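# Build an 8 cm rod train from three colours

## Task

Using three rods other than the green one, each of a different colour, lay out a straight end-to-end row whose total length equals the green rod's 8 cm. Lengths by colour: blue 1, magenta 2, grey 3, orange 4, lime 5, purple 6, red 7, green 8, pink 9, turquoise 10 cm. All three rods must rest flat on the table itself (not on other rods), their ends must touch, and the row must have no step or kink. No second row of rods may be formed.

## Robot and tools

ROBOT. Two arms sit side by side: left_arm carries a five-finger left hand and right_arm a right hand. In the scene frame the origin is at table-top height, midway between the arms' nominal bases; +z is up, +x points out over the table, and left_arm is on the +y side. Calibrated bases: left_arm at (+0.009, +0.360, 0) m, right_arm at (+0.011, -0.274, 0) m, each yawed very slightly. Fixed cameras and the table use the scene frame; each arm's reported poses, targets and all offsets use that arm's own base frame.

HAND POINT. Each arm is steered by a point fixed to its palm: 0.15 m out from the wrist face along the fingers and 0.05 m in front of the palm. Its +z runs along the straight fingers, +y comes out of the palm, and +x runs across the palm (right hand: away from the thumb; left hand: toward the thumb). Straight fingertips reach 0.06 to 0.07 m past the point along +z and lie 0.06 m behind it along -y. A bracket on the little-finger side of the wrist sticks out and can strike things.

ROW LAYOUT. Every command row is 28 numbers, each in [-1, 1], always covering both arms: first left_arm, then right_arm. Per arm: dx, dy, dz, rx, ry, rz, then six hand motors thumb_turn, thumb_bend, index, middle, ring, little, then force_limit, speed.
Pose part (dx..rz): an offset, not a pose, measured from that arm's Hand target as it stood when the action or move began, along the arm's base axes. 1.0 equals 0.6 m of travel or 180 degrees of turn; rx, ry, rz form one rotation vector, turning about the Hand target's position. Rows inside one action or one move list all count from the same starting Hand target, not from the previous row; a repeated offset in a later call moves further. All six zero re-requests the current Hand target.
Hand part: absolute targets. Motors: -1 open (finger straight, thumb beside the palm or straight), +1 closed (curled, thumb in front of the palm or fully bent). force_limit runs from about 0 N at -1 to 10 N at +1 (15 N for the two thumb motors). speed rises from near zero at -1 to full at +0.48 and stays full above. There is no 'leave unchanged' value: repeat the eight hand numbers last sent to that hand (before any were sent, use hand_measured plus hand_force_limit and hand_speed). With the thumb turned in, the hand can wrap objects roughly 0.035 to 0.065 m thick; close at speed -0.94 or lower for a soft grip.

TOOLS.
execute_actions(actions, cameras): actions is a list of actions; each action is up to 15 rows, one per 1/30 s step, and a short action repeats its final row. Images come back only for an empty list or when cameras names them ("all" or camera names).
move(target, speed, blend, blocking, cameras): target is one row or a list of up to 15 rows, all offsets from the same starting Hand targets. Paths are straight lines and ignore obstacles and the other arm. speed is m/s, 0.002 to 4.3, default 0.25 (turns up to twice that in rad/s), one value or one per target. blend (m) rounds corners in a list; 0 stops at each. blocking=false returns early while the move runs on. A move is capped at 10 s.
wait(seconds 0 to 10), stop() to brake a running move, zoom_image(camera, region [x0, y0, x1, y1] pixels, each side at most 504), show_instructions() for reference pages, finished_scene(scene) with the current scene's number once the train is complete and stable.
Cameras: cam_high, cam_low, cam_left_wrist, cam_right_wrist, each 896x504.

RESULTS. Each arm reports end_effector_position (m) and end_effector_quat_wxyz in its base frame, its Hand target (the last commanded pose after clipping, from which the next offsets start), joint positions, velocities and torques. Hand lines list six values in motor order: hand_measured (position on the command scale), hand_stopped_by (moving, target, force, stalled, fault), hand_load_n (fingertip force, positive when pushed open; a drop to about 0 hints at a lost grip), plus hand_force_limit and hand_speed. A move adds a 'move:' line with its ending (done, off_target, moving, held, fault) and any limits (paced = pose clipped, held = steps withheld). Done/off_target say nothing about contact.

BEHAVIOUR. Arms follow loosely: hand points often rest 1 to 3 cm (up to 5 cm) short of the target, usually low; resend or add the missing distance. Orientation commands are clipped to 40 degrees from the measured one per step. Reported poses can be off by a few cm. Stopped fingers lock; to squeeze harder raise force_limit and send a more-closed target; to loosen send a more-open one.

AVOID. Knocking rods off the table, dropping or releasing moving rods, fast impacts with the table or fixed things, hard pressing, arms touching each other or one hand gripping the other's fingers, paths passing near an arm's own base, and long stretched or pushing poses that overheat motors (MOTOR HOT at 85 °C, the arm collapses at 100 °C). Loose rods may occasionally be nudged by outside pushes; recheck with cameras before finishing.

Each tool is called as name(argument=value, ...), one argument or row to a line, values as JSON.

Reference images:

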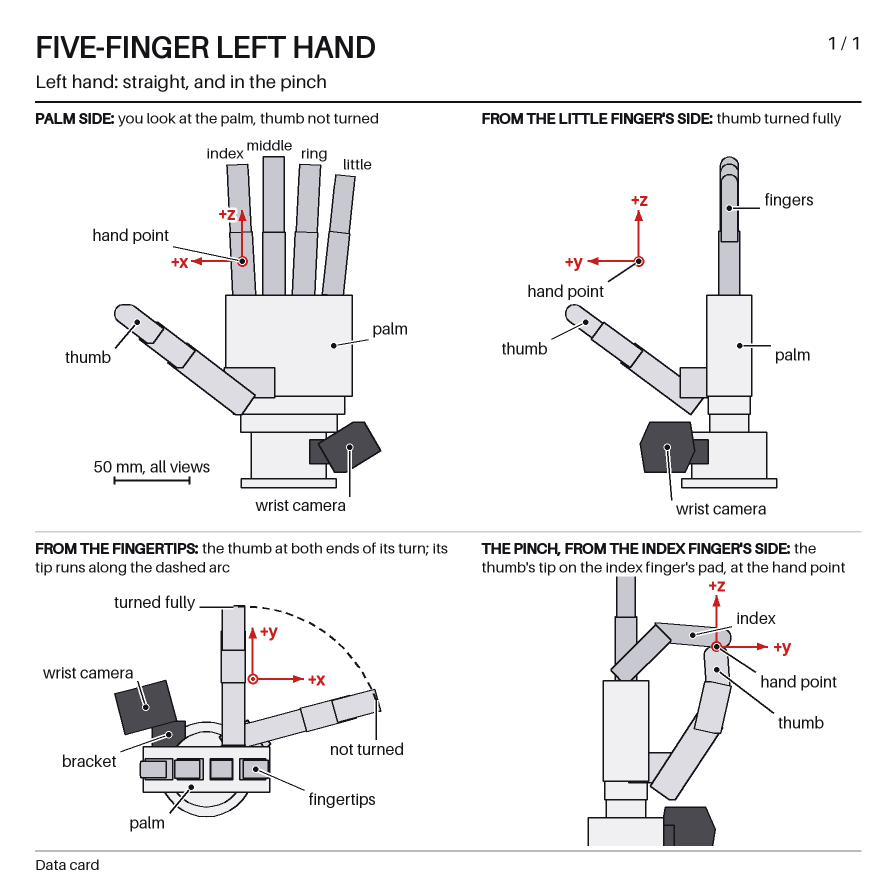

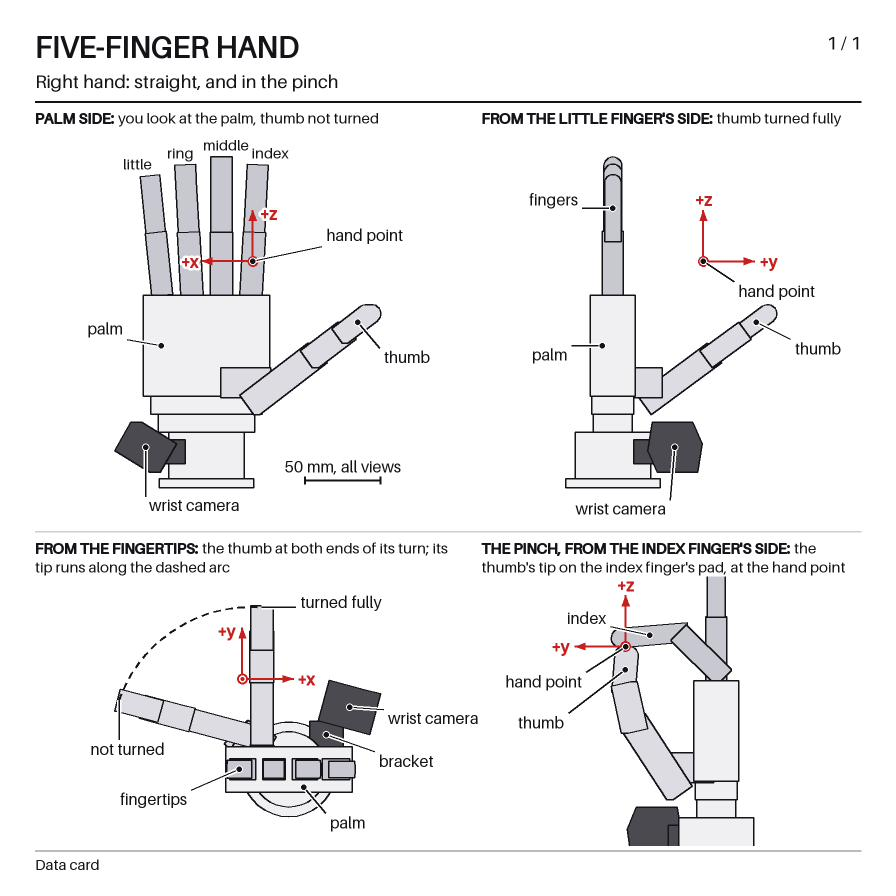

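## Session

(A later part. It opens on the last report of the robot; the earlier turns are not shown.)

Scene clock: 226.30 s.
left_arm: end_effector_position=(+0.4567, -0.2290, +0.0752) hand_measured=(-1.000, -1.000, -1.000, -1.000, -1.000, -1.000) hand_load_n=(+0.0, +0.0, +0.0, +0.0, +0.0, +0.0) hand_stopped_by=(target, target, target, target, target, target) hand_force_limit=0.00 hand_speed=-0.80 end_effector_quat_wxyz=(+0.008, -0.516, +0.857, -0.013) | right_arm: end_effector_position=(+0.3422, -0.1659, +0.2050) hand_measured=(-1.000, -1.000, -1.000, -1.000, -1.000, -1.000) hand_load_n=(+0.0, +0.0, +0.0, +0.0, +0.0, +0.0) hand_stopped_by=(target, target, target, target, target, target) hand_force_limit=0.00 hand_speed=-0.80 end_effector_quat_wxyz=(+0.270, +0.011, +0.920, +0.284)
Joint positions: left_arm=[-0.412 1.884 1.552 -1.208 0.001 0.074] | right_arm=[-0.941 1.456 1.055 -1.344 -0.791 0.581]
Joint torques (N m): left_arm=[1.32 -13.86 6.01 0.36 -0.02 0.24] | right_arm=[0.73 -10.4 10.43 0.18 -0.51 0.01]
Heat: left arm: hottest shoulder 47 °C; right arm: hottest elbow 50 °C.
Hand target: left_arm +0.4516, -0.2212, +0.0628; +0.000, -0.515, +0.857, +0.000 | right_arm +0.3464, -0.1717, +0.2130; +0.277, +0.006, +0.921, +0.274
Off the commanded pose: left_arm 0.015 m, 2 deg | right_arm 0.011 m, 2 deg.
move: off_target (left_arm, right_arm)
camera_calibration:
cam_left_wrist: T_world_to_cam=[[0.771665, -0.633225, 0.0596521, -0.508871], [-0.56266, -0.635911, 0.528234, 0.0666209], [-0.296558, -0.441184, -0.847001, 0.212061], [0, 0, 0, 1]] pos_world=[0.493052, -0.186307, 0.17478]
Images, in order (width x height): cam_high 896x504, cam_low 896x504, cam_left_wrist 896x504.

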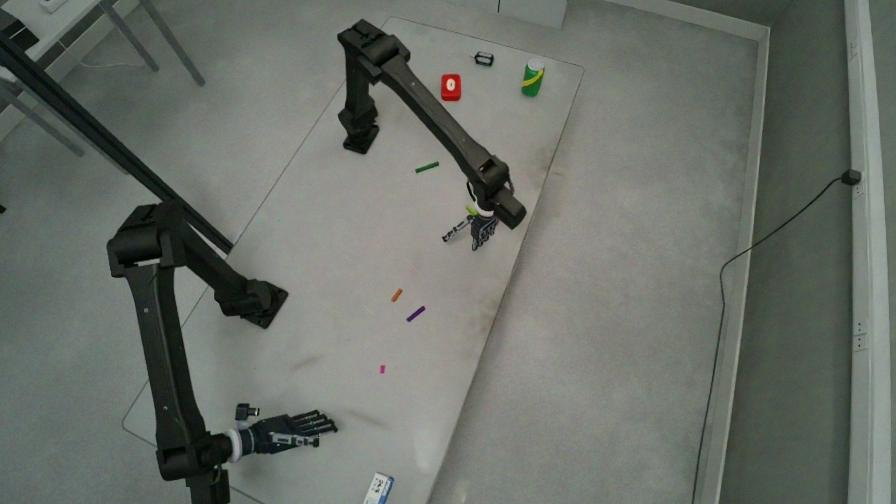

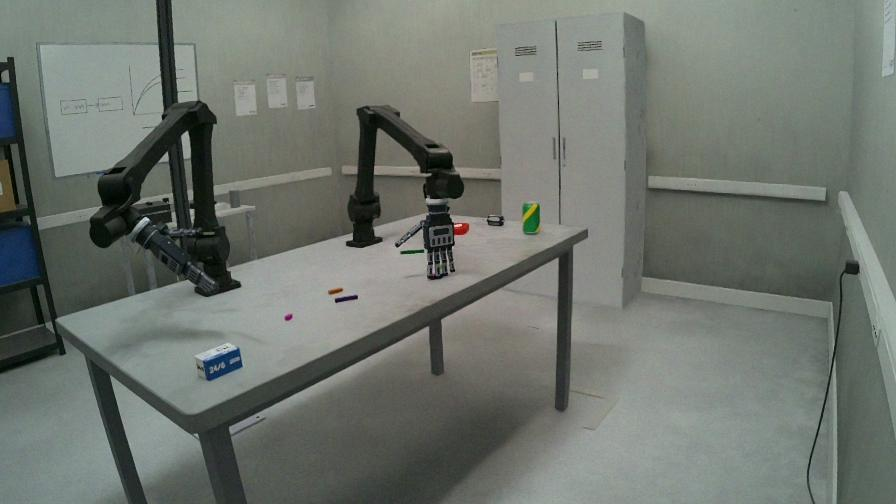

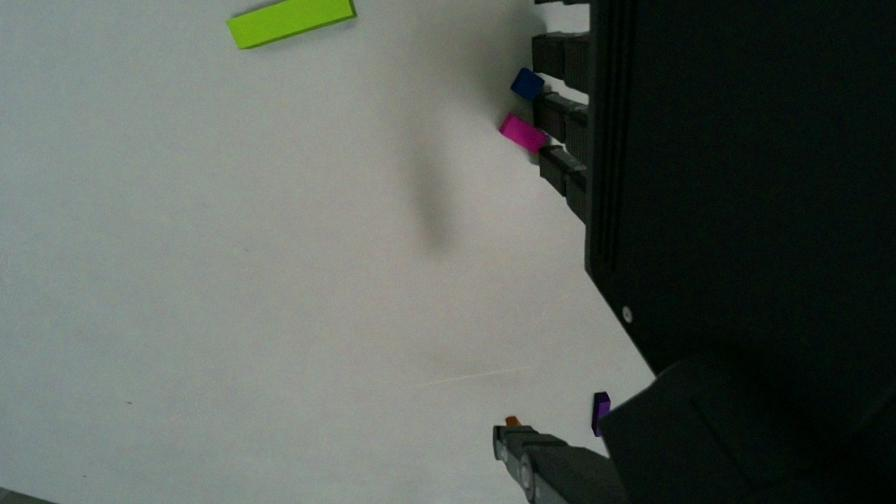

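move(
  target=[
    [0.01,-0.005,0.08,0,0,0,-1,-1,-1,-1,-1,-1,0,-0.8,0,0,0,0,0,0,-1,-1,-1,-1,-1,-1,0,-0.8],
    [0.0623,0.0462,0.08,0,0,0,-1,-1,-1,-1,-1,-1,0,-0.8,0,0,0,0,0,0,-1,-1,-1,-1,-1,-1,0,-0.8],
  ],
  speed=0.1,
  blend=0.01,
  cameras=["cam_left_wrist"],
)

zoom_image(
  camera="cam_left_wrist",
  region=[300, 0, 600, 240],
)

Scene clock: 240.57 s.
left_arm: end_effector_position=(+0.4791, -0.1889, +0.1063) hand_measured=(-1.000, -1.000, -1.000, -1.000, -1.000, -1.000) hand_load_n=(+0.0, +0.0, +0.0, +0.0, +0.0, +0.0) hand_stopped_by=(target, target, target, target, target, target) hand_force_limit=0.00 hand_speed=-0.80 end_effector_quat_wxyz=(-0.004, -0.520, +0.854, +0.005) | right_arm: end_effector_position=(+0.3422, -0.1659, +0.2050) hand_measured=(-1.000, -1.000, -1.000, -1.000, -1.000, -1.000) hand_load_n=(+0.0, +0.0, +0.0, +0.0, +0.0, +0.0) hand_stopped_by=(target, target, target, target, target, target) hand_force_limit=0.00 hand_speed=-0.80 end_effector_quat_wxyz=(+0.270, +0.011, +0.920, +0.284)
Joint positions: left_arm=[-0.332 1.907 1.665 -1.34 0 0.144] | right_arm=[-0.941 1.456 1.055 -1.344 -0.791 0.581]
Joint torques (N m): left_arm=[0.32 -13.92 10.7 -0.18 -0.01 0.24] | right_arm=[0.73 -10.4 10.43 0.21 -0.52 0.01]
Heat: left arm: hottest shoulder 45 °C; right arm: hottest elbow 51 °C.
Hand target: left_arm +0.4889, -0.1933, +0.1108; +0.000, -0.515, +0.857, +0.000 | right_arm +0.3464, -0.1717, +0.2130; +0.277, +0.006, +0.921, +0.274
Off the commanded pose: left_arm 0.012 m, 1 deg | right_arm 0.011 m, 2 deg.
move: off_target (left_arm, right_arm)
camera_calibration:
cam_left_wrist: T_world_to_cam=[[0.779886, -0.625636, 0.0188949, -0.500801], [-0.535062, -0.65071, 0.538781, 0.0712147], [-0.324785, -0.430298, -0.842234, 0.277823], [0, 0, 0, 1]] pos_world=[0.518905, -0.147432, 0.205086]
Images, in order (width x height): cam_left_wrist 896x504.

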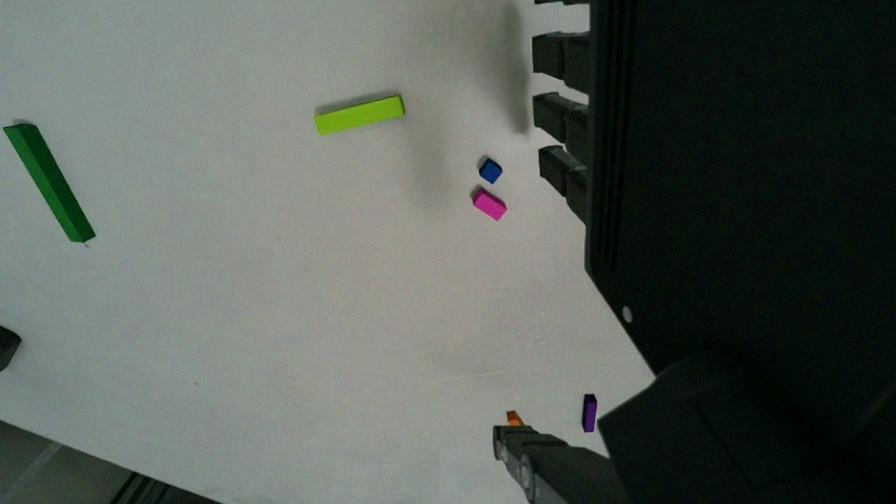

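Scaled by 1.680 from the camera's 896x504 image, which has a finer 1280x720 frame.

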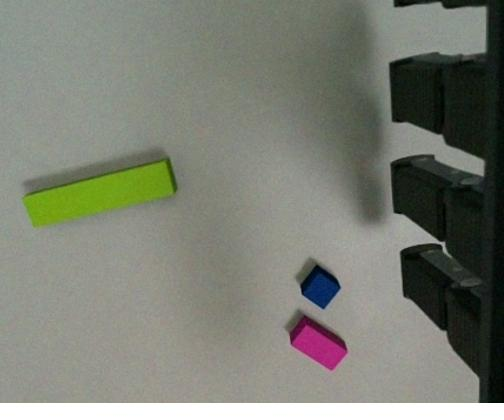

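move(
  target=[
    [0,-0.01,-0.03,0,0,0,-1,-1,-1,-1,-1,-1,0,-0.8,0,0,0,0,0,0,-1,-1,-1,-1,-1,-1,0,-0.8],
    [0,-0.01,-0.072,0,0,0,-1,-1,-1,-1,-1,-1,0,-0.8,0,0,0,0,0,0,-1,-1,-1,-1,-1,-1,0,-0.8],
  ],
  speed=0.1,
  cameras=["cam_left_wrist"],
)

zoom_image(
  camera="cam_left_wrist",
  region=[300, 0, 600, 240],
)

Scene clock: 247.33 s.
left_arm: end_effector_position=(+0.4891, -0.1946, +0.0771) hand_measured=(-1.000, -1.000, -1.000, -1.000, -1.000, -1.000) hand_load_n=(+0.0, +0.0, +0.0, +0.0, +0.0, +0.0) hand_stopped_by=(target, target, target, target, target, target) hand_force_limit=0.00 hand_speed=-0.80 end_effector_quat_wxyz=(+0.002, -0.518, +0.855, -0.003) | right_arm: end_effector_position=(+0.3422, -0.1659, +0.2050) hand_measured=(-1.000, -1.000, -1.000, -1.000, -1.000, -1.000) hand_load_n=(+0.0, +0.0, +0.0, +0.0, +0.0, +0.0) hand_stopped_by=(target, target, target, target, target, target) hand_force_limit=0.00 hand_speed=-0.80 end_effector_quat_wxyz=(+0.270, +0.011, +0.920, +0.284)
Joint positions: left_arm=[-0.336 1.943 1.644 -1.263 0 0.144] | right_arm=[-0.941 1.456 1.055 -1.344 -0.791 0.581]
Joint torques (N m): left_arm=[0.15 -14.21 7.36 0.62 -0.01 0.12] | right_arm=[0.56 -10.4 10.43 0.23 -0.51 0.01]
Heat: left arm: hottest shoulder 45 °C; right arm: hottest elbow 51 °C.
Hand target: left_arm +0.4890, -0.1993, +0.0676; +0.000, -0.515, +0.857, +0.000 | right_arm +0.3464, -0.1717, +0.2130; +0.277, +0.006, +0.921, +0.274
Off the commanded pose: left_arm 0.011 m, 1 deg | right_arm 0.011 m, 2 deg.
move: off_target (left_arm, right_arm)
camera_calibration:
cam_left_wrist: T_world_to_cam=[[0.776508, -0.628981, 0.0376445, -0.512136], [-0.548063, -0.644718, 0.532884, 0.0965259], [-0.310904, -0.434421, -0.84535, 0.246695], [0, 0, 0, 1]] pos_world=[0.527278, -0.152723, 0.176385]
Images, in order (width x height): cam_left_wrist 896x504.

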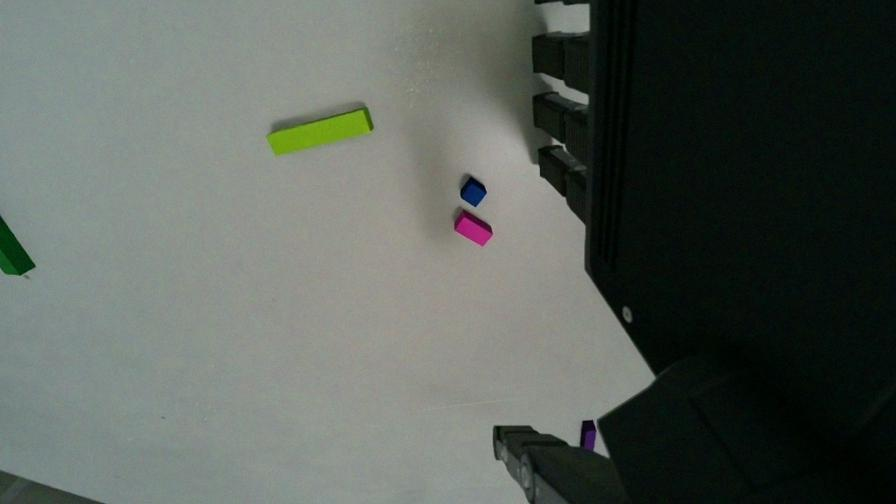

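Scaled by 1.680 from the camera's 896x504 image, which has a finer 1280x720 frame.

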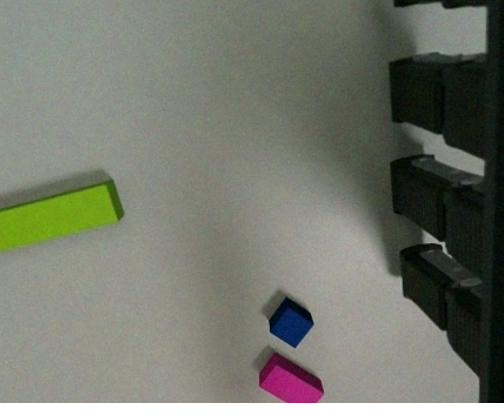

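move(
  target=[
    [-0.0375,0.0053,-0.0067,0,0,0,-1,-1,-1,-1,-1,-1,0,-0.8,0,0,0,0,0,0,-1,-1,-1,-1,-1,-1,0,-0.8],
    [-0.1033,0.053,-0.0067,0,0,0,-1,-1,-1,-1,-1,-1,0,-0.8,0,0,0,0,0,0,-1,-1,-1,-1,-1,-1,0,-0.8],
  ],
  speed=0.08,
  blend=[0.005,0],
  cameras=["cam_left_wrist"],
)

zoom_image(
  camera="cam_left_wrist",
  region=[300, 0, 600, 240],
)

Scene clock: 259.40 s.
left_arm: end_effector_position=(+0.4330, -0.1752, +0.0747) hand_measured=(-1.000, -1.000, -1.000, -1.000, -1.000, -1.000) hand_load_n=(+0.0, +0.0, +0.0, +0.0, +0.0, +0.0) hand_stopped_by=(target, target, target, target, target, target) hand_force_limit=0.00 hand_speed=-0.80 end_effector_quat_wxyz=(+0.010, -0.516, +0.857, -0.012) | right_arm: end_effector_position=(+0.3422, -0.1659, +0.2050) hand_measured=(-1.000, -1.000, -1.000, -1.000, -1.000, -1.000) hand_load_n=(+0.0, +0.0, +0.0, +0.0, +0.0, +0.0) hand_stopped_by=(target, target, target, target, target, target) hand_force_limit=0.00 hand_speed=-0.80 end_effector_quat_wxyz=(+0.270, +0.011, +0.920, +0.284)
Joint positions: left_arm=[-0.338 1.783 1.403 -1.161 0 0.15] | right_arm=[-0.941 1.456 1.055 -1.344 -0.791 0.581]
Joint torques (N m): left_arm=[1.32 -12.51 5.74 0.28 0.02 0.21] | right_arm=[0.79 -10.4 10.45 0.2 -0.5 0.01]
Heat: left arm: hottest shoulder 45 °C; right arm: hottest elbow 51 °C.
Hand target: left_arm +0.4271, -0.1676, +0.0636; +0.001, -0.515, +0.857, +0.000 | right_arm +0.3464, -0.1717, +0.2130; +0.277, +0.006, +0.921, +0.274
Off the commanded pose: left_arm 0.015 m, 2 deg | right_arm 0.011 m, 2 deg.
move: off_target (left_arm, right_arm)
camera_calibration:
cam_left_wrist: T_world_to_cam=[[0.771426, -0.633638, 0.0583518, -0.456406], [-0.563262, -0.637317, 0.525892, 0.0879638], [-0.296037, -0.438554, -0.848547, 0.228758], [0, 0, 0, 1]] pos_world=[0.469351, -0.132813, 0.174484]
Images, in order (width x height): cam_left_wrist 896x504.

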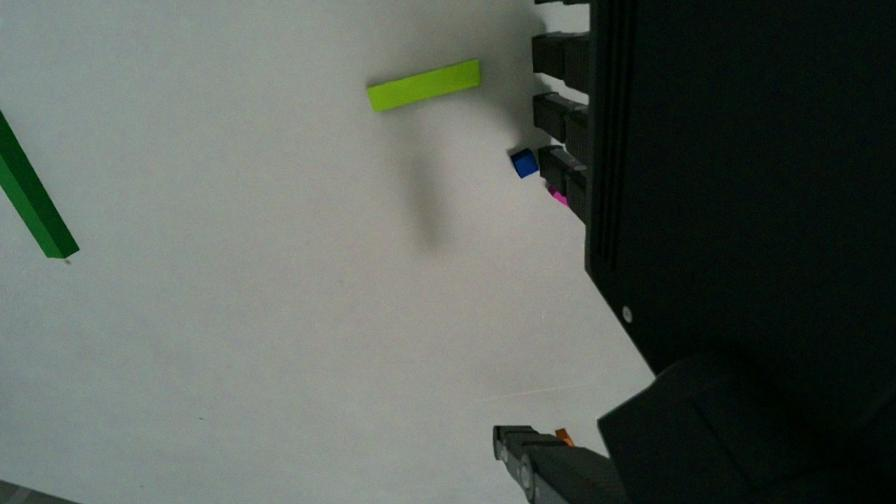

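Scaled by 1.680 from the camera's 896x504 image, which has a finer 1280x720 frame.

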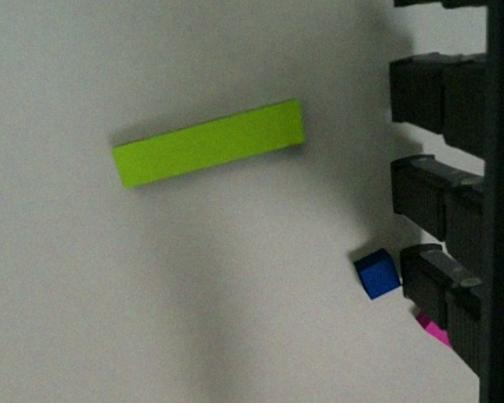

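move(
  target=[
    [0,0,0.083,0,0,0,-1,-1,-1,-1,-1,-1,0,-0.8,0,0,0,0,0,0,-1,-1,-1,-1,-1,-1,0,-0.8],
    [0.0757,-0.0107,0.083,0,0,-0.5,-1,-1,-1,-1,-1,-1,0,-0.8,0,0,0,0,0,0,-1,-1,-1,-1,-1,-1,0,-0.8],
  ],
  speed=0.25,
  blend=[0.01,0],
  cameras=["cam_left_wrist","cam_high"],
)

zoom_image(
  camera="cam_left_wrist",
  region=[300, 0, 600, 240],
)

Scene clock: 275.63 s.
left_arm: end_effector_position=(+0.4742, -0.1710, +0.1091) hand_measured=(-1.000, -1.000, -1.000, -1.000, -1.000, -1.000) hand_load_n=(+0.0, +0.0, +0.0, +0.5, +0.0, +0.0) hand_stopped_by=(target, target, target, target, target, target) hand_force_limit=0.00 hand_speed=-0.80 end_effector_quat_wxyz=(-0.004, +0.234, +0.972, +0.001) | right_arm: end_effector_position=(+0.3422, -0.1659, +0.2050) hand_measured=(-1.000, -1.000, -1.000, -1.000, -1.000, -1.000) hand_load_n=(+0.0, +0.0, +0.0, +0.0, +0.0, +0.0) hand_stopped_by=(target, target, target, target, target, target) hand_force_limit=0.00 hand_speed=-0.80 end_effector_quat_wxyz=(+0.270, +0.011, +0.920, +0.284)
Joint positions: left_arm=[-0.465 1.781 1.489 -1.287 0 1.577] | right_arm=[-0.941 1.456 1.055 -1.344 -0.791 0.581]
Joint torques (N m): left_arm=[0.09 -14.8 7.15 0.25 -0.01 0.26] | right_arm=[0.67 -10.29 10.44 0.23 -0.51 0.01]
Heat: left arm: hottest shoulder 46 °C; right arm: hottest elbow 51 °C.
Hand target: left_arm +0.4725, -0.1740, +0.1134; +0.000, +0.242, +0.970, +0.000 | right_arm +0.3464, -0.1717, +0.2130; +0.277, +0.006, +0.921, +0.274
Off the commanded pose: left_arm 0.005 m, 1 deg | right_arm 0.011 m, 2 deg.
move: off_target (right_arm)
camera_calibration:
cam_left_wrist: T_world_to_cam=[[-0.62212, -0.782275, 0.0318179, 0.150769], [-0.647062, 0.536619, 0.541619, 0.334554], [-0.440769, 0.316364, -0.840022, 0.468763], [0, 0, 0, 1]] pos_world=[0.516889, -0.209885, 0.207774]
Images, in order (width x height): cam_high 896x504, cam_left_wrist 896x504.

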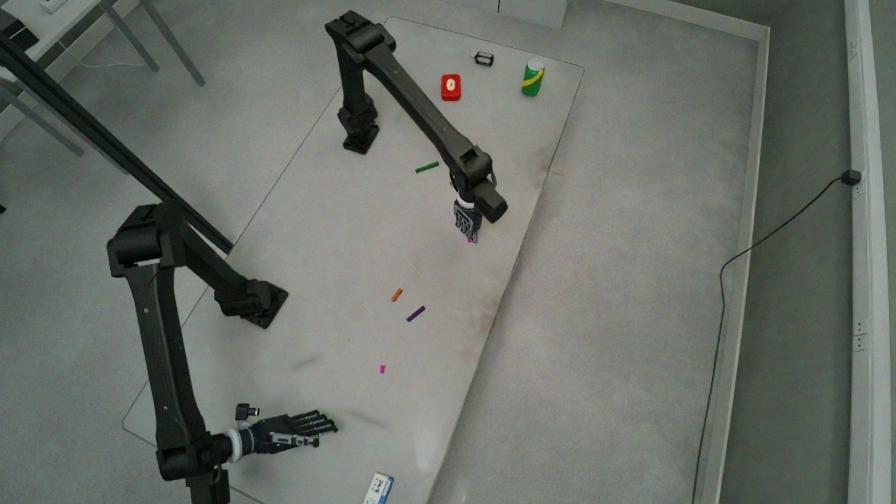

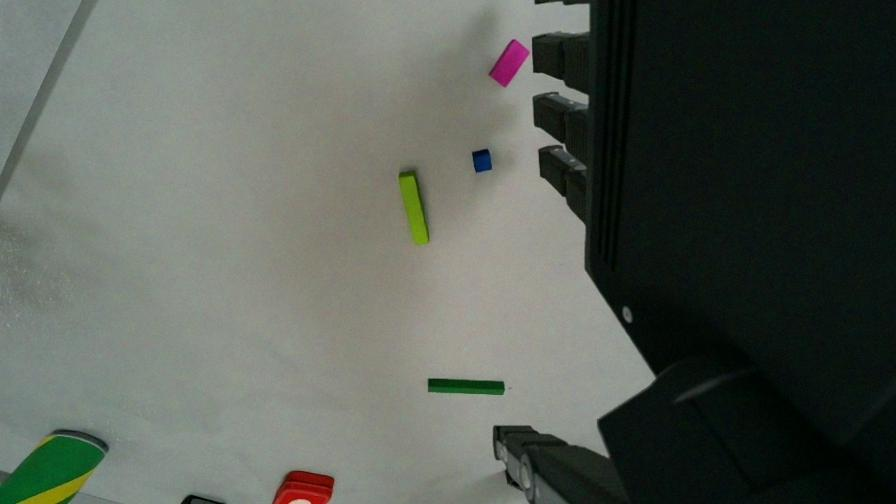

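Scaled by 1.680 from the camera's 896x504 image, which has a finer 1280x720 frame.

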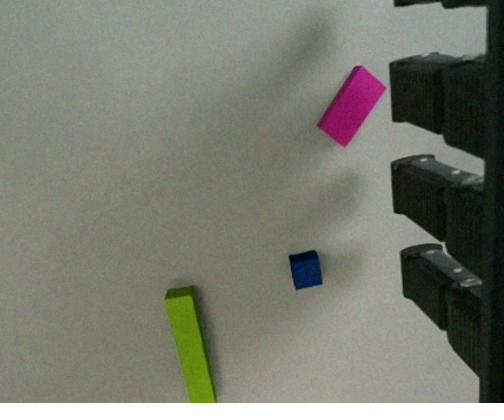

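move(
  target=[
    [-0.0197,-0.028,0,0,0,-0.026,-1,-1,-1,-1,-1,-1,0,-0.8,0,0,0,0,0,0,-1,-1,-1,-1,-1,-1,0,-0.8],
    [-0.0197,-0.028,-0.075,0,0,-0.026,-1,-1,-1,-1,-1,-1,0,-0.8,0,0,0,0,0,0,-1,-1,-1,-1,-1,-1,0,-0.8],
  ],
  speed=0.12,
  cameras=["cam_left_wrist","cam_low"],
)

zoom_image(
  camera="cam_left_wrist",
  region=[300, 0, 600, 240],
)

Scene clock: 292.97 s.
left_arm: end_effector_position=(+0.4584, -0.1886, +0.0762) hand_measured=(-1.000, -1.000, -1.000, -1.000, -1.000, -1.000) hand_load_n=(+0.0, +0.0, +0.0, +0.0, +0.0, +0.0) hand_stopped_by=(target, target, target, target, target, target) hand_force_limit=0.00 hand_speed=-0.80 end_effector_quat_wxyz=(+0.002, +0.276, +0.961, +0.000) | right_arm: end_effector_position=(+0.3422, -0.1659, +0.2050) hand_measured=(-1.000, -1.000, -1.000, -1.000, -1.000, -1.000) hand_load_n=(+0.0, +0.0, +0.0, +0.0, +0.0, +0.0) hand_stopped_by=(target, target, target, target, target, target) hand_force_limit=0.00 hand_speed=-0.80 end_effector_quat_wxyz=(+0.270, +0.011, +0.920, +0.284)
Joint positions: left_arm=[-0.514 1.774 1.39 -1.183 0 1.617] | right_arm=[-0.941 1.456 1.055 -1.344 -0.791 0.581]
Joint torques (N m): left_arm=[0.38 -11.63 7.38 0.7 0.03 0.24] | right_arm=[0.79 -10.34 10.45 0.23 -0.52 0.02]
Heat: left arm: hottest shoulder 44 °C; right arm: hottest elbow 52 °C.
Hand target: left_arm +0.4606, -0.1908, +0.0683; +0.000, +0.281, +0.960, +0.000 | right_arm +0.3464, -0.1717, +0.2130; +0.277, +0.006, +0.921, +0.274
Off the commanded pose: left_arm 0.008 m, 1 deg | right_arm 0.011 m, 2 deg.
move: off_target (right_arm)
camera_calibration:
cam_left_wrist: T_world_to_cam=[[-0.688574, -0.724575, 0.0292775, 0.169879], [-0.602823, 0.594379, 0.532277, 0.342913], [-0.403076, 0.348863, -0.846064, 0.429033], [0, 0, 0, 1]] pos_world=[0.496623, -0.230403, 0.175491]
Images, in order (width x height): cam_low 896x504, cam_left_wrist 896x504.

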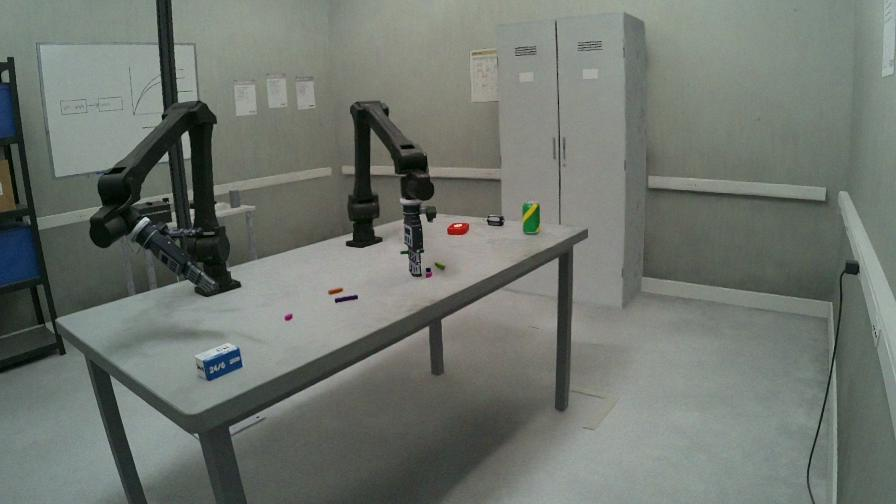

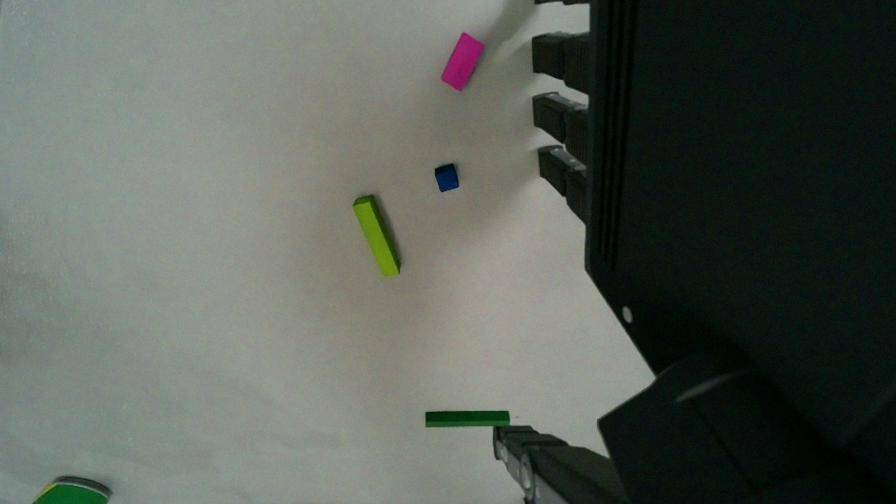

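Scaled by 1.680 from the camera's 896x504 image, which has a finer 1280x720 frame.

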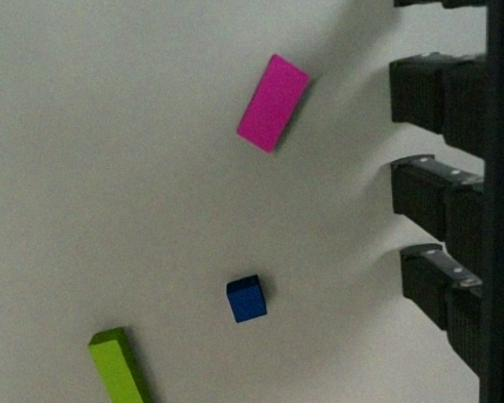

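move(
  target=[
    [0.0402,0.0705,-0.0105,0,0,0,-1,-1,-1,-1,-1,-1,0,-0.8,0,0,0,0,0,0,-1,-1,-1,-1,-1,-1,0,-0.8],
    [0.0907,0.113,-0.0105,0,0,0,-1,-1,-1,-1,-1,-1,0,-0.8,0,0,0,0,0,0,-1,-1,-1,-1,-1,-1,0,-0.8],
  ],
  speed=0.08,
  blend=[0.005,0],
  cameras=["cam_left_wrist","cam_low"],
)

zoom_image(
  camera="cam_left_wrist",
  region=[350, 0, 650, 240],
)

Scene clock: 304.00 s.
left_arm: end_effector_position=(+0.5034, -0.1323, +0.0751) hand_measured=(-1.000, -1.000, -1.000, -1.000, -1.000, -1.000) hand_load_n=(+0.0, +0.0, +0.0, +0.5, +0.0, +0.0) hand_stopped_by=(target, target, target, target, target, target) hand_force_limit=0.00 hand_speed=-0.80 end_effector_quat_wxyz=(+0.010, +0.285, +0.959, -0.008) | right_arm: end_effector_position=(+0.3422, -0.1659, +0.2050) hand_measured=(-1.000, -1.000, -1.000, -1.000, -1.000, -1.000) hand_load_n=(+0.0, +0.0, +0.0, +0.0, +0.0, +0.0) hand_stopped_by=(target, target, target, target, target, target) hand_force_limit=0.00 hand_speed=-0.80 end_effector_quat_wxyz=(+0.270, +0.011, +0.920, +0.284)
Joint positions: left_arm=[-0.376 1.799 1.426 -1.176 0.014 1.772] | right_arm=[-0.941 1.456 1.055 -1.344 -0.791 0.581]
Joint torques (N m): left_arm=[1.73 -9.99 9.26 0.38 -0.51 0.29] | right_arm=[0.73 -10.4 10.41 0.21 -0.51 0.01]
Heat: left arm: hottest shoulder 45 °C; right arm: hottest elbow 52 °C.
Hand target: left_arm +0.5150, -0.1230, +0.0620; +0.000, +0.281, +0.960, +0.000 | right_arm +0.3464, -0.1717, +0.2130; +0.277, +0.006, +0.921, +0.274
Off the commanded pose: left_arm 0.020 m, 1 deg | right_arm 0.011 m, 2 deg.
move: off_target (left_arm, right_arm)
camera_calibration:
cam_left_wrist: T_world_to_cam=[[-0.701656, -0.711671, 0.034692, 0.24947], [-0.59806, 0.614711, 0.514251, 0.338798], [-0.387303, 0.340079, -0.856938, 0.418351], [0, 0, 0, 1]] pos_world=[0.539692, -0.172995, 0.175618]
Images, in order (width x height): cam_low 896x504, cam_left_wrist 896x504.

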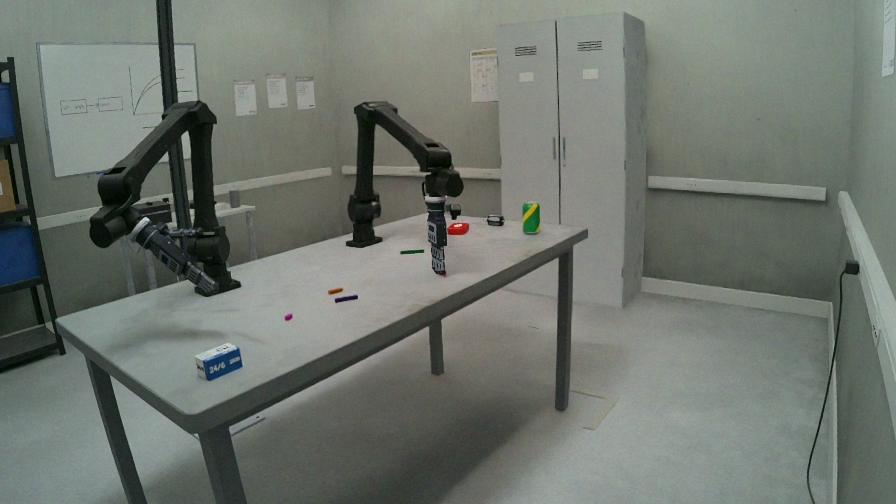

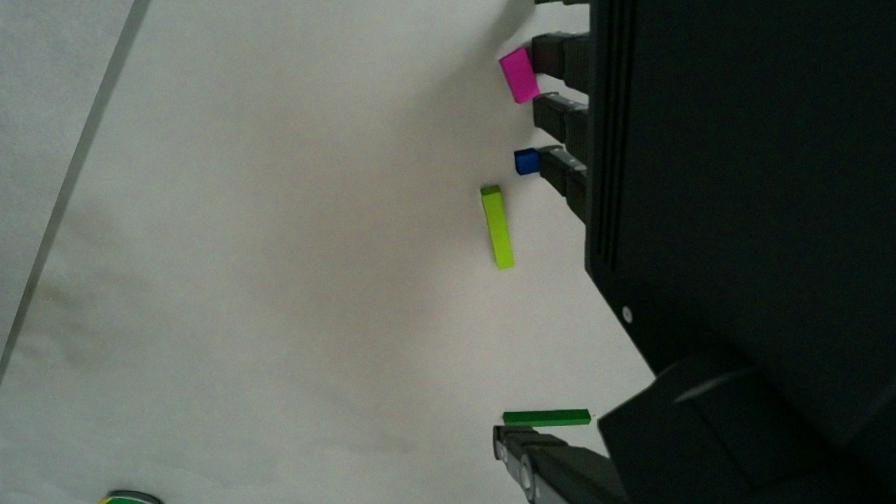

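Scaled by 1.680 from the camera's 896x504 image, which has a finer 1280x720 frame.

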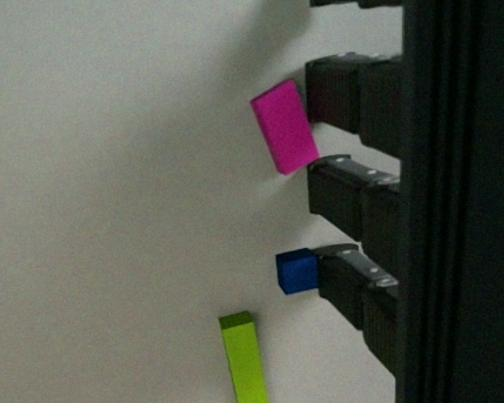

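move(
  target=[0.0133,0.025,0,0,0,0,-1,-1,-1,-1,-1,-1,0,-0.8,0,0,0,0,0,0,-1,-1,-1,-1,-1,-1,0,-0.8],
  speed=0.05,
  cameras=["cam_left_wrist"],
)

zoom_image(
  camera="cam_left_wrist",
  region=[350, 0, 650, 240],
)

Scene clock: 311.83 s.
left_arm: end_effector_position=(+0.5128, -0.1194, +0.0754) hand_measured=(-1.000, -1.000, -1.000, -1.000, -1.000, -1.000) hand_load_n=(+0.0, +0.0, +0.0, +0.5, +0.0, +0.0) hand_stopped_by=(target, target, target, target, target, target) hand_force_limit=0.00 hand_speed=-0.80 end_effector_quat_wxyz=(+0.012, +0.286, +0.958, -0.008) | right_arm: end_effector_position=(+0.3422, -0.1659, +0.2050) hand_measured=(-1.000, -1.000, -1.000, -1.000, -1.000, -1.000) hand_load_n=(+0.0, +0.0, +0.0, +0.0, +0.0, +0.0) hand_stopped_by=(target, target, target, target, target, target) hand_force_limit=0.00 hand_speed=-0.80 end_effector_quat_wxyz=(+0.270, +0.011, +0.920, +0.284)
Joint positions: left_arm=[-0.347 1.806 1.436 -1.176 0.015 1.803] | right_arm=[-0.941 1.456 1.055 -1.344 -0.791 0.581]
Joint torques (N m): left_arm=[1.96 -10.29 9.17 0.18 -0.55 0.26] | right_arm=[0.67 -10.46 10.43 0.2 -0.51 0.01]
Heat: left arm: hottest shoulder 44 °C; right arm: hottest elbow 52 °C.
Hand target: left_arm +0.5231, -0.1081, +0.0622; +0.000, +0.281, +0.960, +0.000 | right_arm +0.3464, -0.1717, +0.2130; +0.277, +0.006, +0.921, +0.274
Off the commanded pose: left_arm 0.020 m, 2 deg | right_arm 0.011 m, 2 deg.
move: off_target (left_arm, right_arm)
camera_calibration:
cam_left_wrist: T_world_to_cam=[[-0.703442, -0.709972, 0.0333038, 0.26651], [-0.598614, 0.617068, 0.510772, 0.337218], [-0.383184, 0.339362, -0.859071, 0.415847], [0, 0, 0, 1]] pos_world=[0.548684, -0.159995, 0.176125]
Images, in order (width x height): cam_left_wrist 896x504.

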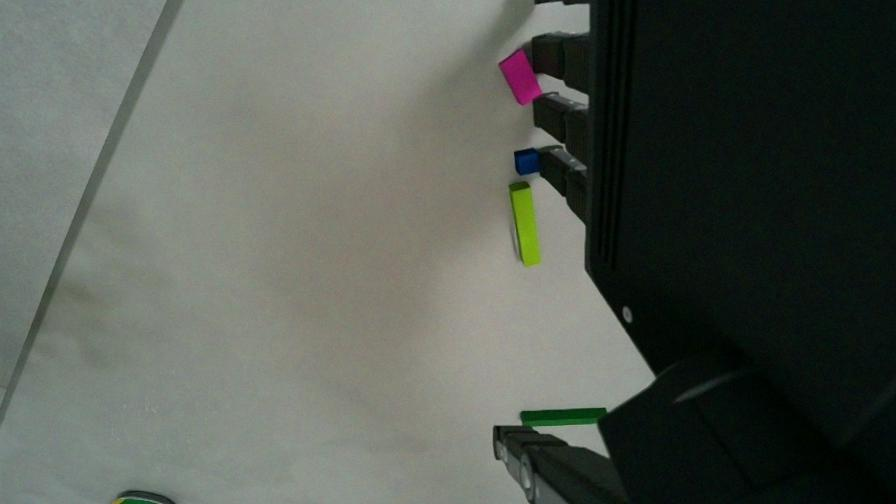

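Scaled by 1.680 from the camera's 896x504 image, which has a finer 1280x720 frame.

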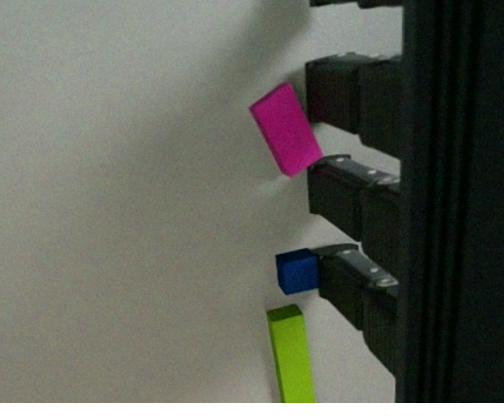

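move(
  target=[
    [-0.0068,-0.068,0.08,0,0,0.0205,-1,-1,-1,-1,-1,-1,0,-0.8,0,0,0,0,0,0,-1,-1,-1,-1,-1,-1,0,-0.8],
    [-0.0068,-0.068,0.004,0,0,0.0205,-1,-1,-1,-1,-1,-1,0,-0.8,0,0,0,0,0,0,-1,-1,-1,-1,-1,-1,0,-0.8],
  ],
  speed=0.12,
  cameras=["cam_left_wrist"],
)

zoom_image(
  camera="cam_left_wrist",
  region=[350, 0, 650, 240],
)

Scene clock: 333.53 s.
left_arm: end_effector_position=(+0.5189, -0.1495, +0.0767) hand_measured=(-1.000, -1.000, -1.000, -1.000, -1.000, -1.000) hand_load_n=(+0.0, +0.0, +0.0, +0.0, +0.0, +0.0) hand_stopped_by=(target, target, target, target, target, target) hand_force_limit=0.00 hand_speed=-0.80 end_effector_quat_wxyz=(+0.008, +0.254, +0.967, -0.003) | right_arm: end_effector_position=(+0.3422, -0.1659, +0.2050) hand_measured=(-1.000, -1.000, -1.000, -1.000, -1.000, -1.000) hand_load_n=(+0.0, +0.0, +0.5, +0.0, +0.0, +0.0) hand_stopped_by=(target, target, target, target, target, target) hand_force_limit=0.00 hand_speed=-0.80 end_effector_quat_wxyz=(+0.270, +0.011, +0.920, +0.284)
Joint positions: left_arm=[-0.396 1.863 1.521 -1.213 0.004 1.688] | right_arm=[-0.941 1.456 1.055 -1.344 -0.791 0.581]
Joint torques (N m): left_arm=[0.5 -12.75 7.27 0.66 -0.15 0.07] | right_arm=[0.73 -10.46 10.44 0.18 -0.52 0.01]
Heat: left arm: hottest shoulder 44 °C; right arm: hottest elbow 52 °C.
Hand target: left_arm +0.5190, -0.1489, +0.0646; +0.000, +0.250, +0.968, +0.000 | right_arm +0.3464, -0.1717, +0.2130; +0.277, +0.006, +0.921, +0.274
Off the commanded pose: left_arm 0.012 m, 1 deg | right_arm 0.011 m, 2 deg.
move: off_target (left_arm, right_arm)
camera_calibration:
cam_left_wrist: T_world_to_cam=[[-0.654723, -0.755303, 0.029234, 0.217504], [-0.634714, 0.570371, 0.521358, 0.369645], [-0.410458, 0.32279, -0.852837, 0.440747], [0, 0, 0, 1]] pos_world=[0.557932, -0.188822, 0.17681]
Images, in order (width x height): cam_left_wrist 896x504.

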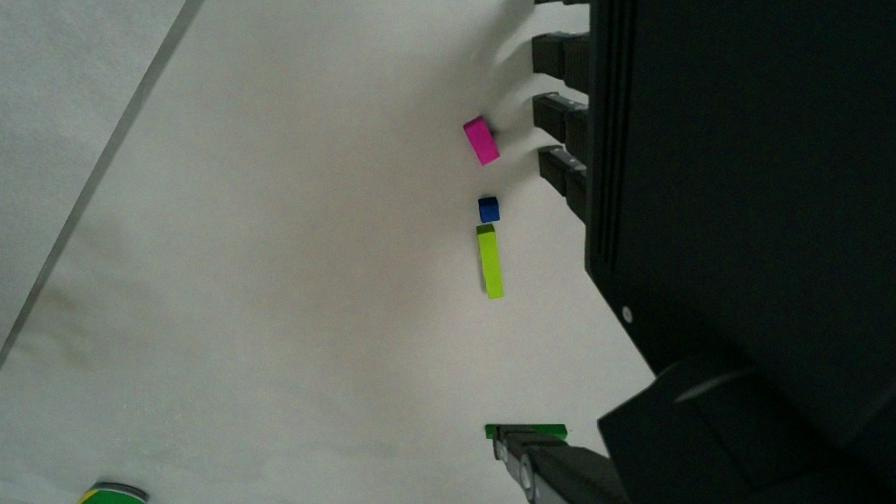

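Scaled by 1.680 from the camera's 896x504 image, which has a finer 1280x720 frame.

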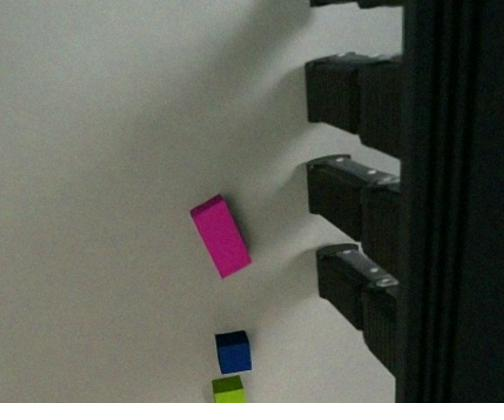

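move(
  target=[
    [0.02,-0.003,-0.003,0,0,0,-1,-1,-1,-1,-1,-1,0,-0.8,0,0,0,0,0,0,-1,-1,-1,-1,-1,-1,0,-0.8],
    [0.0507,0.0498,-0.0043,0,0,0,-1,-1,-1,-1,-1,-1,0,-0.8,0,0,0,0,0,0,-1,-1,-1,-1,-1,-1,0,-0.8],
  ],
  speed=0.08,
  blend=[0.003,0],
  cameras=["cam_left_wrist"],
)

zoom_image(
  camera="cam_left_wrist",
  region=[350, 0, 650, 240],
)

Scene clock: 347.63 s.
left_arm: end_effector_position=(+0.5383, -0.1259, +0.0760) hand_measured=(-1.000, -1.000, -1.000, -1.000, -1.000, -1.000) hand_load_n=(+0.0, -0.5, +0.0, +0.5, +0.0, +0.0) hand_stopped_by=(target, target, target, target, target, target) hand_force_limit=0.00 hand_speed=-0.80 end_effector_quat_wxyz=(+0.008, +0.252, +0.968, -0.006) | right_arm: end_effector_position=(+0.3422, -0.1659, +0.2050) hand_measured=(-1.000, -1.000, -1.000, -1.000, -1.000, -1.000) hand_load_n=(+0.0, -0.5, +0.0, +0.0, +0.0, +0.0) hand_stopped_by=(target, target, target, target, target, target) hand_force_limit=0.00 hand_speed=-0.80 end_effector_quat_wxyz=(+0.270, +0.011, +0.920, +0.284)
Joint positions: left_arm=[-0.342 1.887 1.555 -1.223 0.01 1.738] | right_arm=[-0.941 1.456 1.055 -1.344 -0.791 0.581]
Joint torques (N m): left_arm=[1.67 -11.34 9.35 0.39 -0.38 0.25] | right_arm=[0.67 -10.4 10.43 0.23 -0.51 0.01]
Heat: left arm: hottest shoulder 45 °C; right arm: hottest elbow 52 °C.
Hand target: left_arm +0.5495, -0.1189, +0.0620; +0.000, +0.250, +0.968, +0.000 | right_arm +0.3464, -0.1717, +0.2130; +0.277, +0.006, +0.921, +0.274
Off the commanded pose: left_arm 0.019 m, 1 deg | right_arm 0.011 m, 2 deg.
move: off_target (left_arm, right_arm)
camera_calibration:
cam_left_wrist: T_world_to_cam=[[-0.651582, -0.757827, 0.0337492, 0.245839], [-0.63666, 0.570509, 0.518829, 0.37013], [-0.412437, 0.316573, -0.854212, 0.440807], [0, 0, 0, 1]] pos_world=[0.577636, -0.164407, 0.176211]
Images, in order (width x height): cam_left_wrist 896x504.

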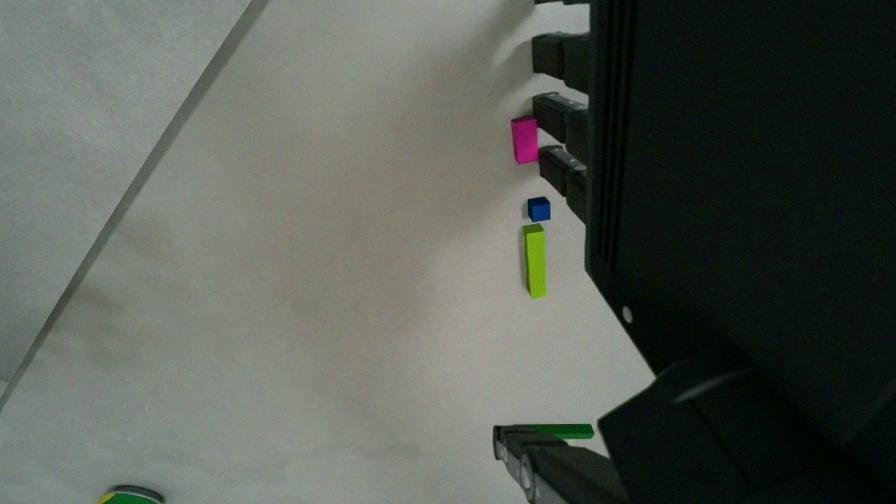

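Scaled by 1.680 from the camera's 896x504 image, which has a finer 1280x720 frame.

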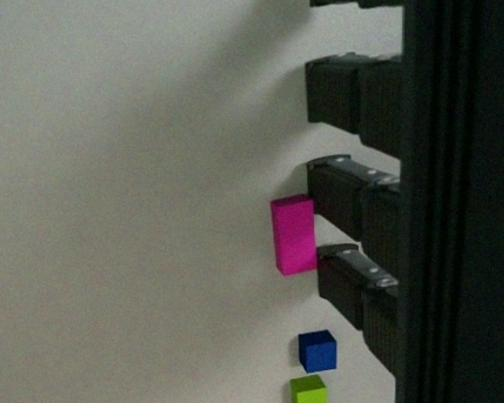

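move(
  target=[
    [0,-0.02,0.083,0,0,0,-1,-1,-1,-1,-1,-1,0,-0.8,0,0,0,0,0,0,-1,-1,-1,-1,-1,-1,0,-0.8],
    [-0.1192,-0.1033,0.083,0,0,0.5,-1,-1,-1,-1,-1,-1,0,-0.8,0,0,0,0,0,0,-1,-1,-1,-1,-1,-1,0,-0.8],
  ],
  speed=0.25,
  blend=[0.01,0],
  cameras=["cam_left_wrist"],
)

zoom_image(
  camera="cam_left_wrist",
  region=[350, 0, 650, 240],
)

Scene clock: 358.80 s.
left_arm: end_effector_position=(+0.4741, -0.1842, +0.1078) hand_measured=(-1.000, -1.000, -1.000, -1.000, -1.000, -1.000) hand_load_n=(+0.0, +0.0, +0.0, -0.5, +0.0, +0.0) hand_stopped_by=(target, target, target, target, target, target) hand_force_limit=0.00 hand_speed=-0.80 end_effector_quat_wxyz=(-0.007, -0.501, +0.866, +0.006) | right_arm: end_effector_position=(+0.3422, -0.1659, +0.2050) hand_measured=(-1.000, -1.000, -1.000, -1.000, -1.000, -1.000) hand_load_n=(+0.0, -0.5, +0.0, +0.0, +0.0, +0.0) hand_stopped_by=(target, target, target, target, target, target) hand_force_limit=0.00 hand_speed=-0.80 end_effector_quat_wxyz=(+0.270, +0.011, +0.920, +0.284)
Joint positions: left_arm=[-0.331 1.898 1.653 -1.345 0.003 0.191] | right_arm=[-0.941 1.456 1.055 -1.344 -0.791 0.581]
Joint torques (N m): left_arm=[1.44 -15.91 7.32 0.62 -0.15 0.05] | right_arm=[0.79 -10.46 10.44 0.2 -0.51 0.01]
Heat: left arm: hottest shoulder 44 °C; right arm: hottest elbow 52 °C.
Hand target: left_arm +0.4778, -0.1809, +0.1117; +0.000, -0.508, +0.861, +0.000 | right_arm +0.3464, -0.1717, +0.2130; +0.277, +0.006, +0.921, +0.274
Off the commanded pose: left_arm 0.006 m, 2 deg | right_arm 0.011 m, 2 deg.
move: off_target (right_arm)
camera_calibration:
cam_left_wrist: T_world_to_cam=[[0.750362, -0.660888, 0.0135908, -0.485899], [-0.560119, -0.624763, 0.544003, 0.0868831], [-0.351034, -0.415811, -0.838973, 0.294336], [0, 0, 0, 1]] pos_world=[0.516587, -0.144455, 0.20628]
Images, in order (width x height): cam_left_wrist 896x504.

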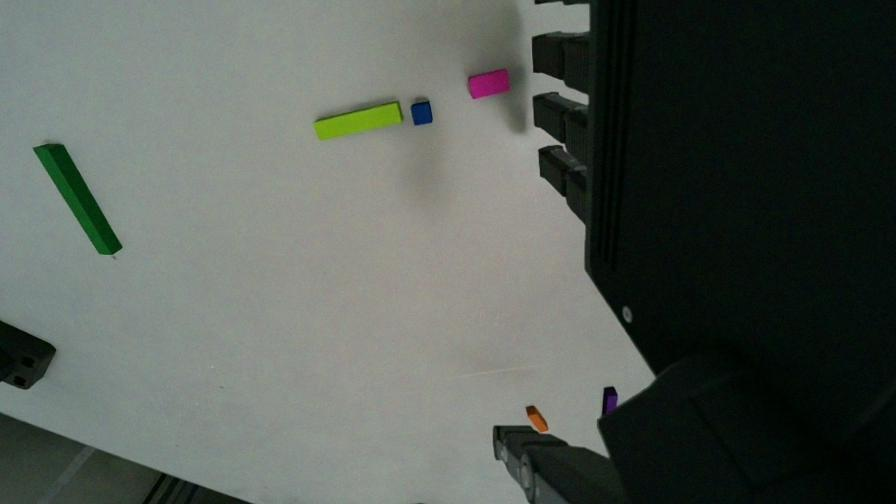

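Scaled by 1.680 from the camera's 896x504 image, which has a finer 1280x720 frame.

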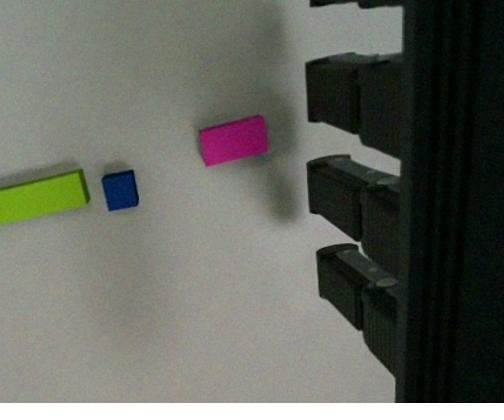

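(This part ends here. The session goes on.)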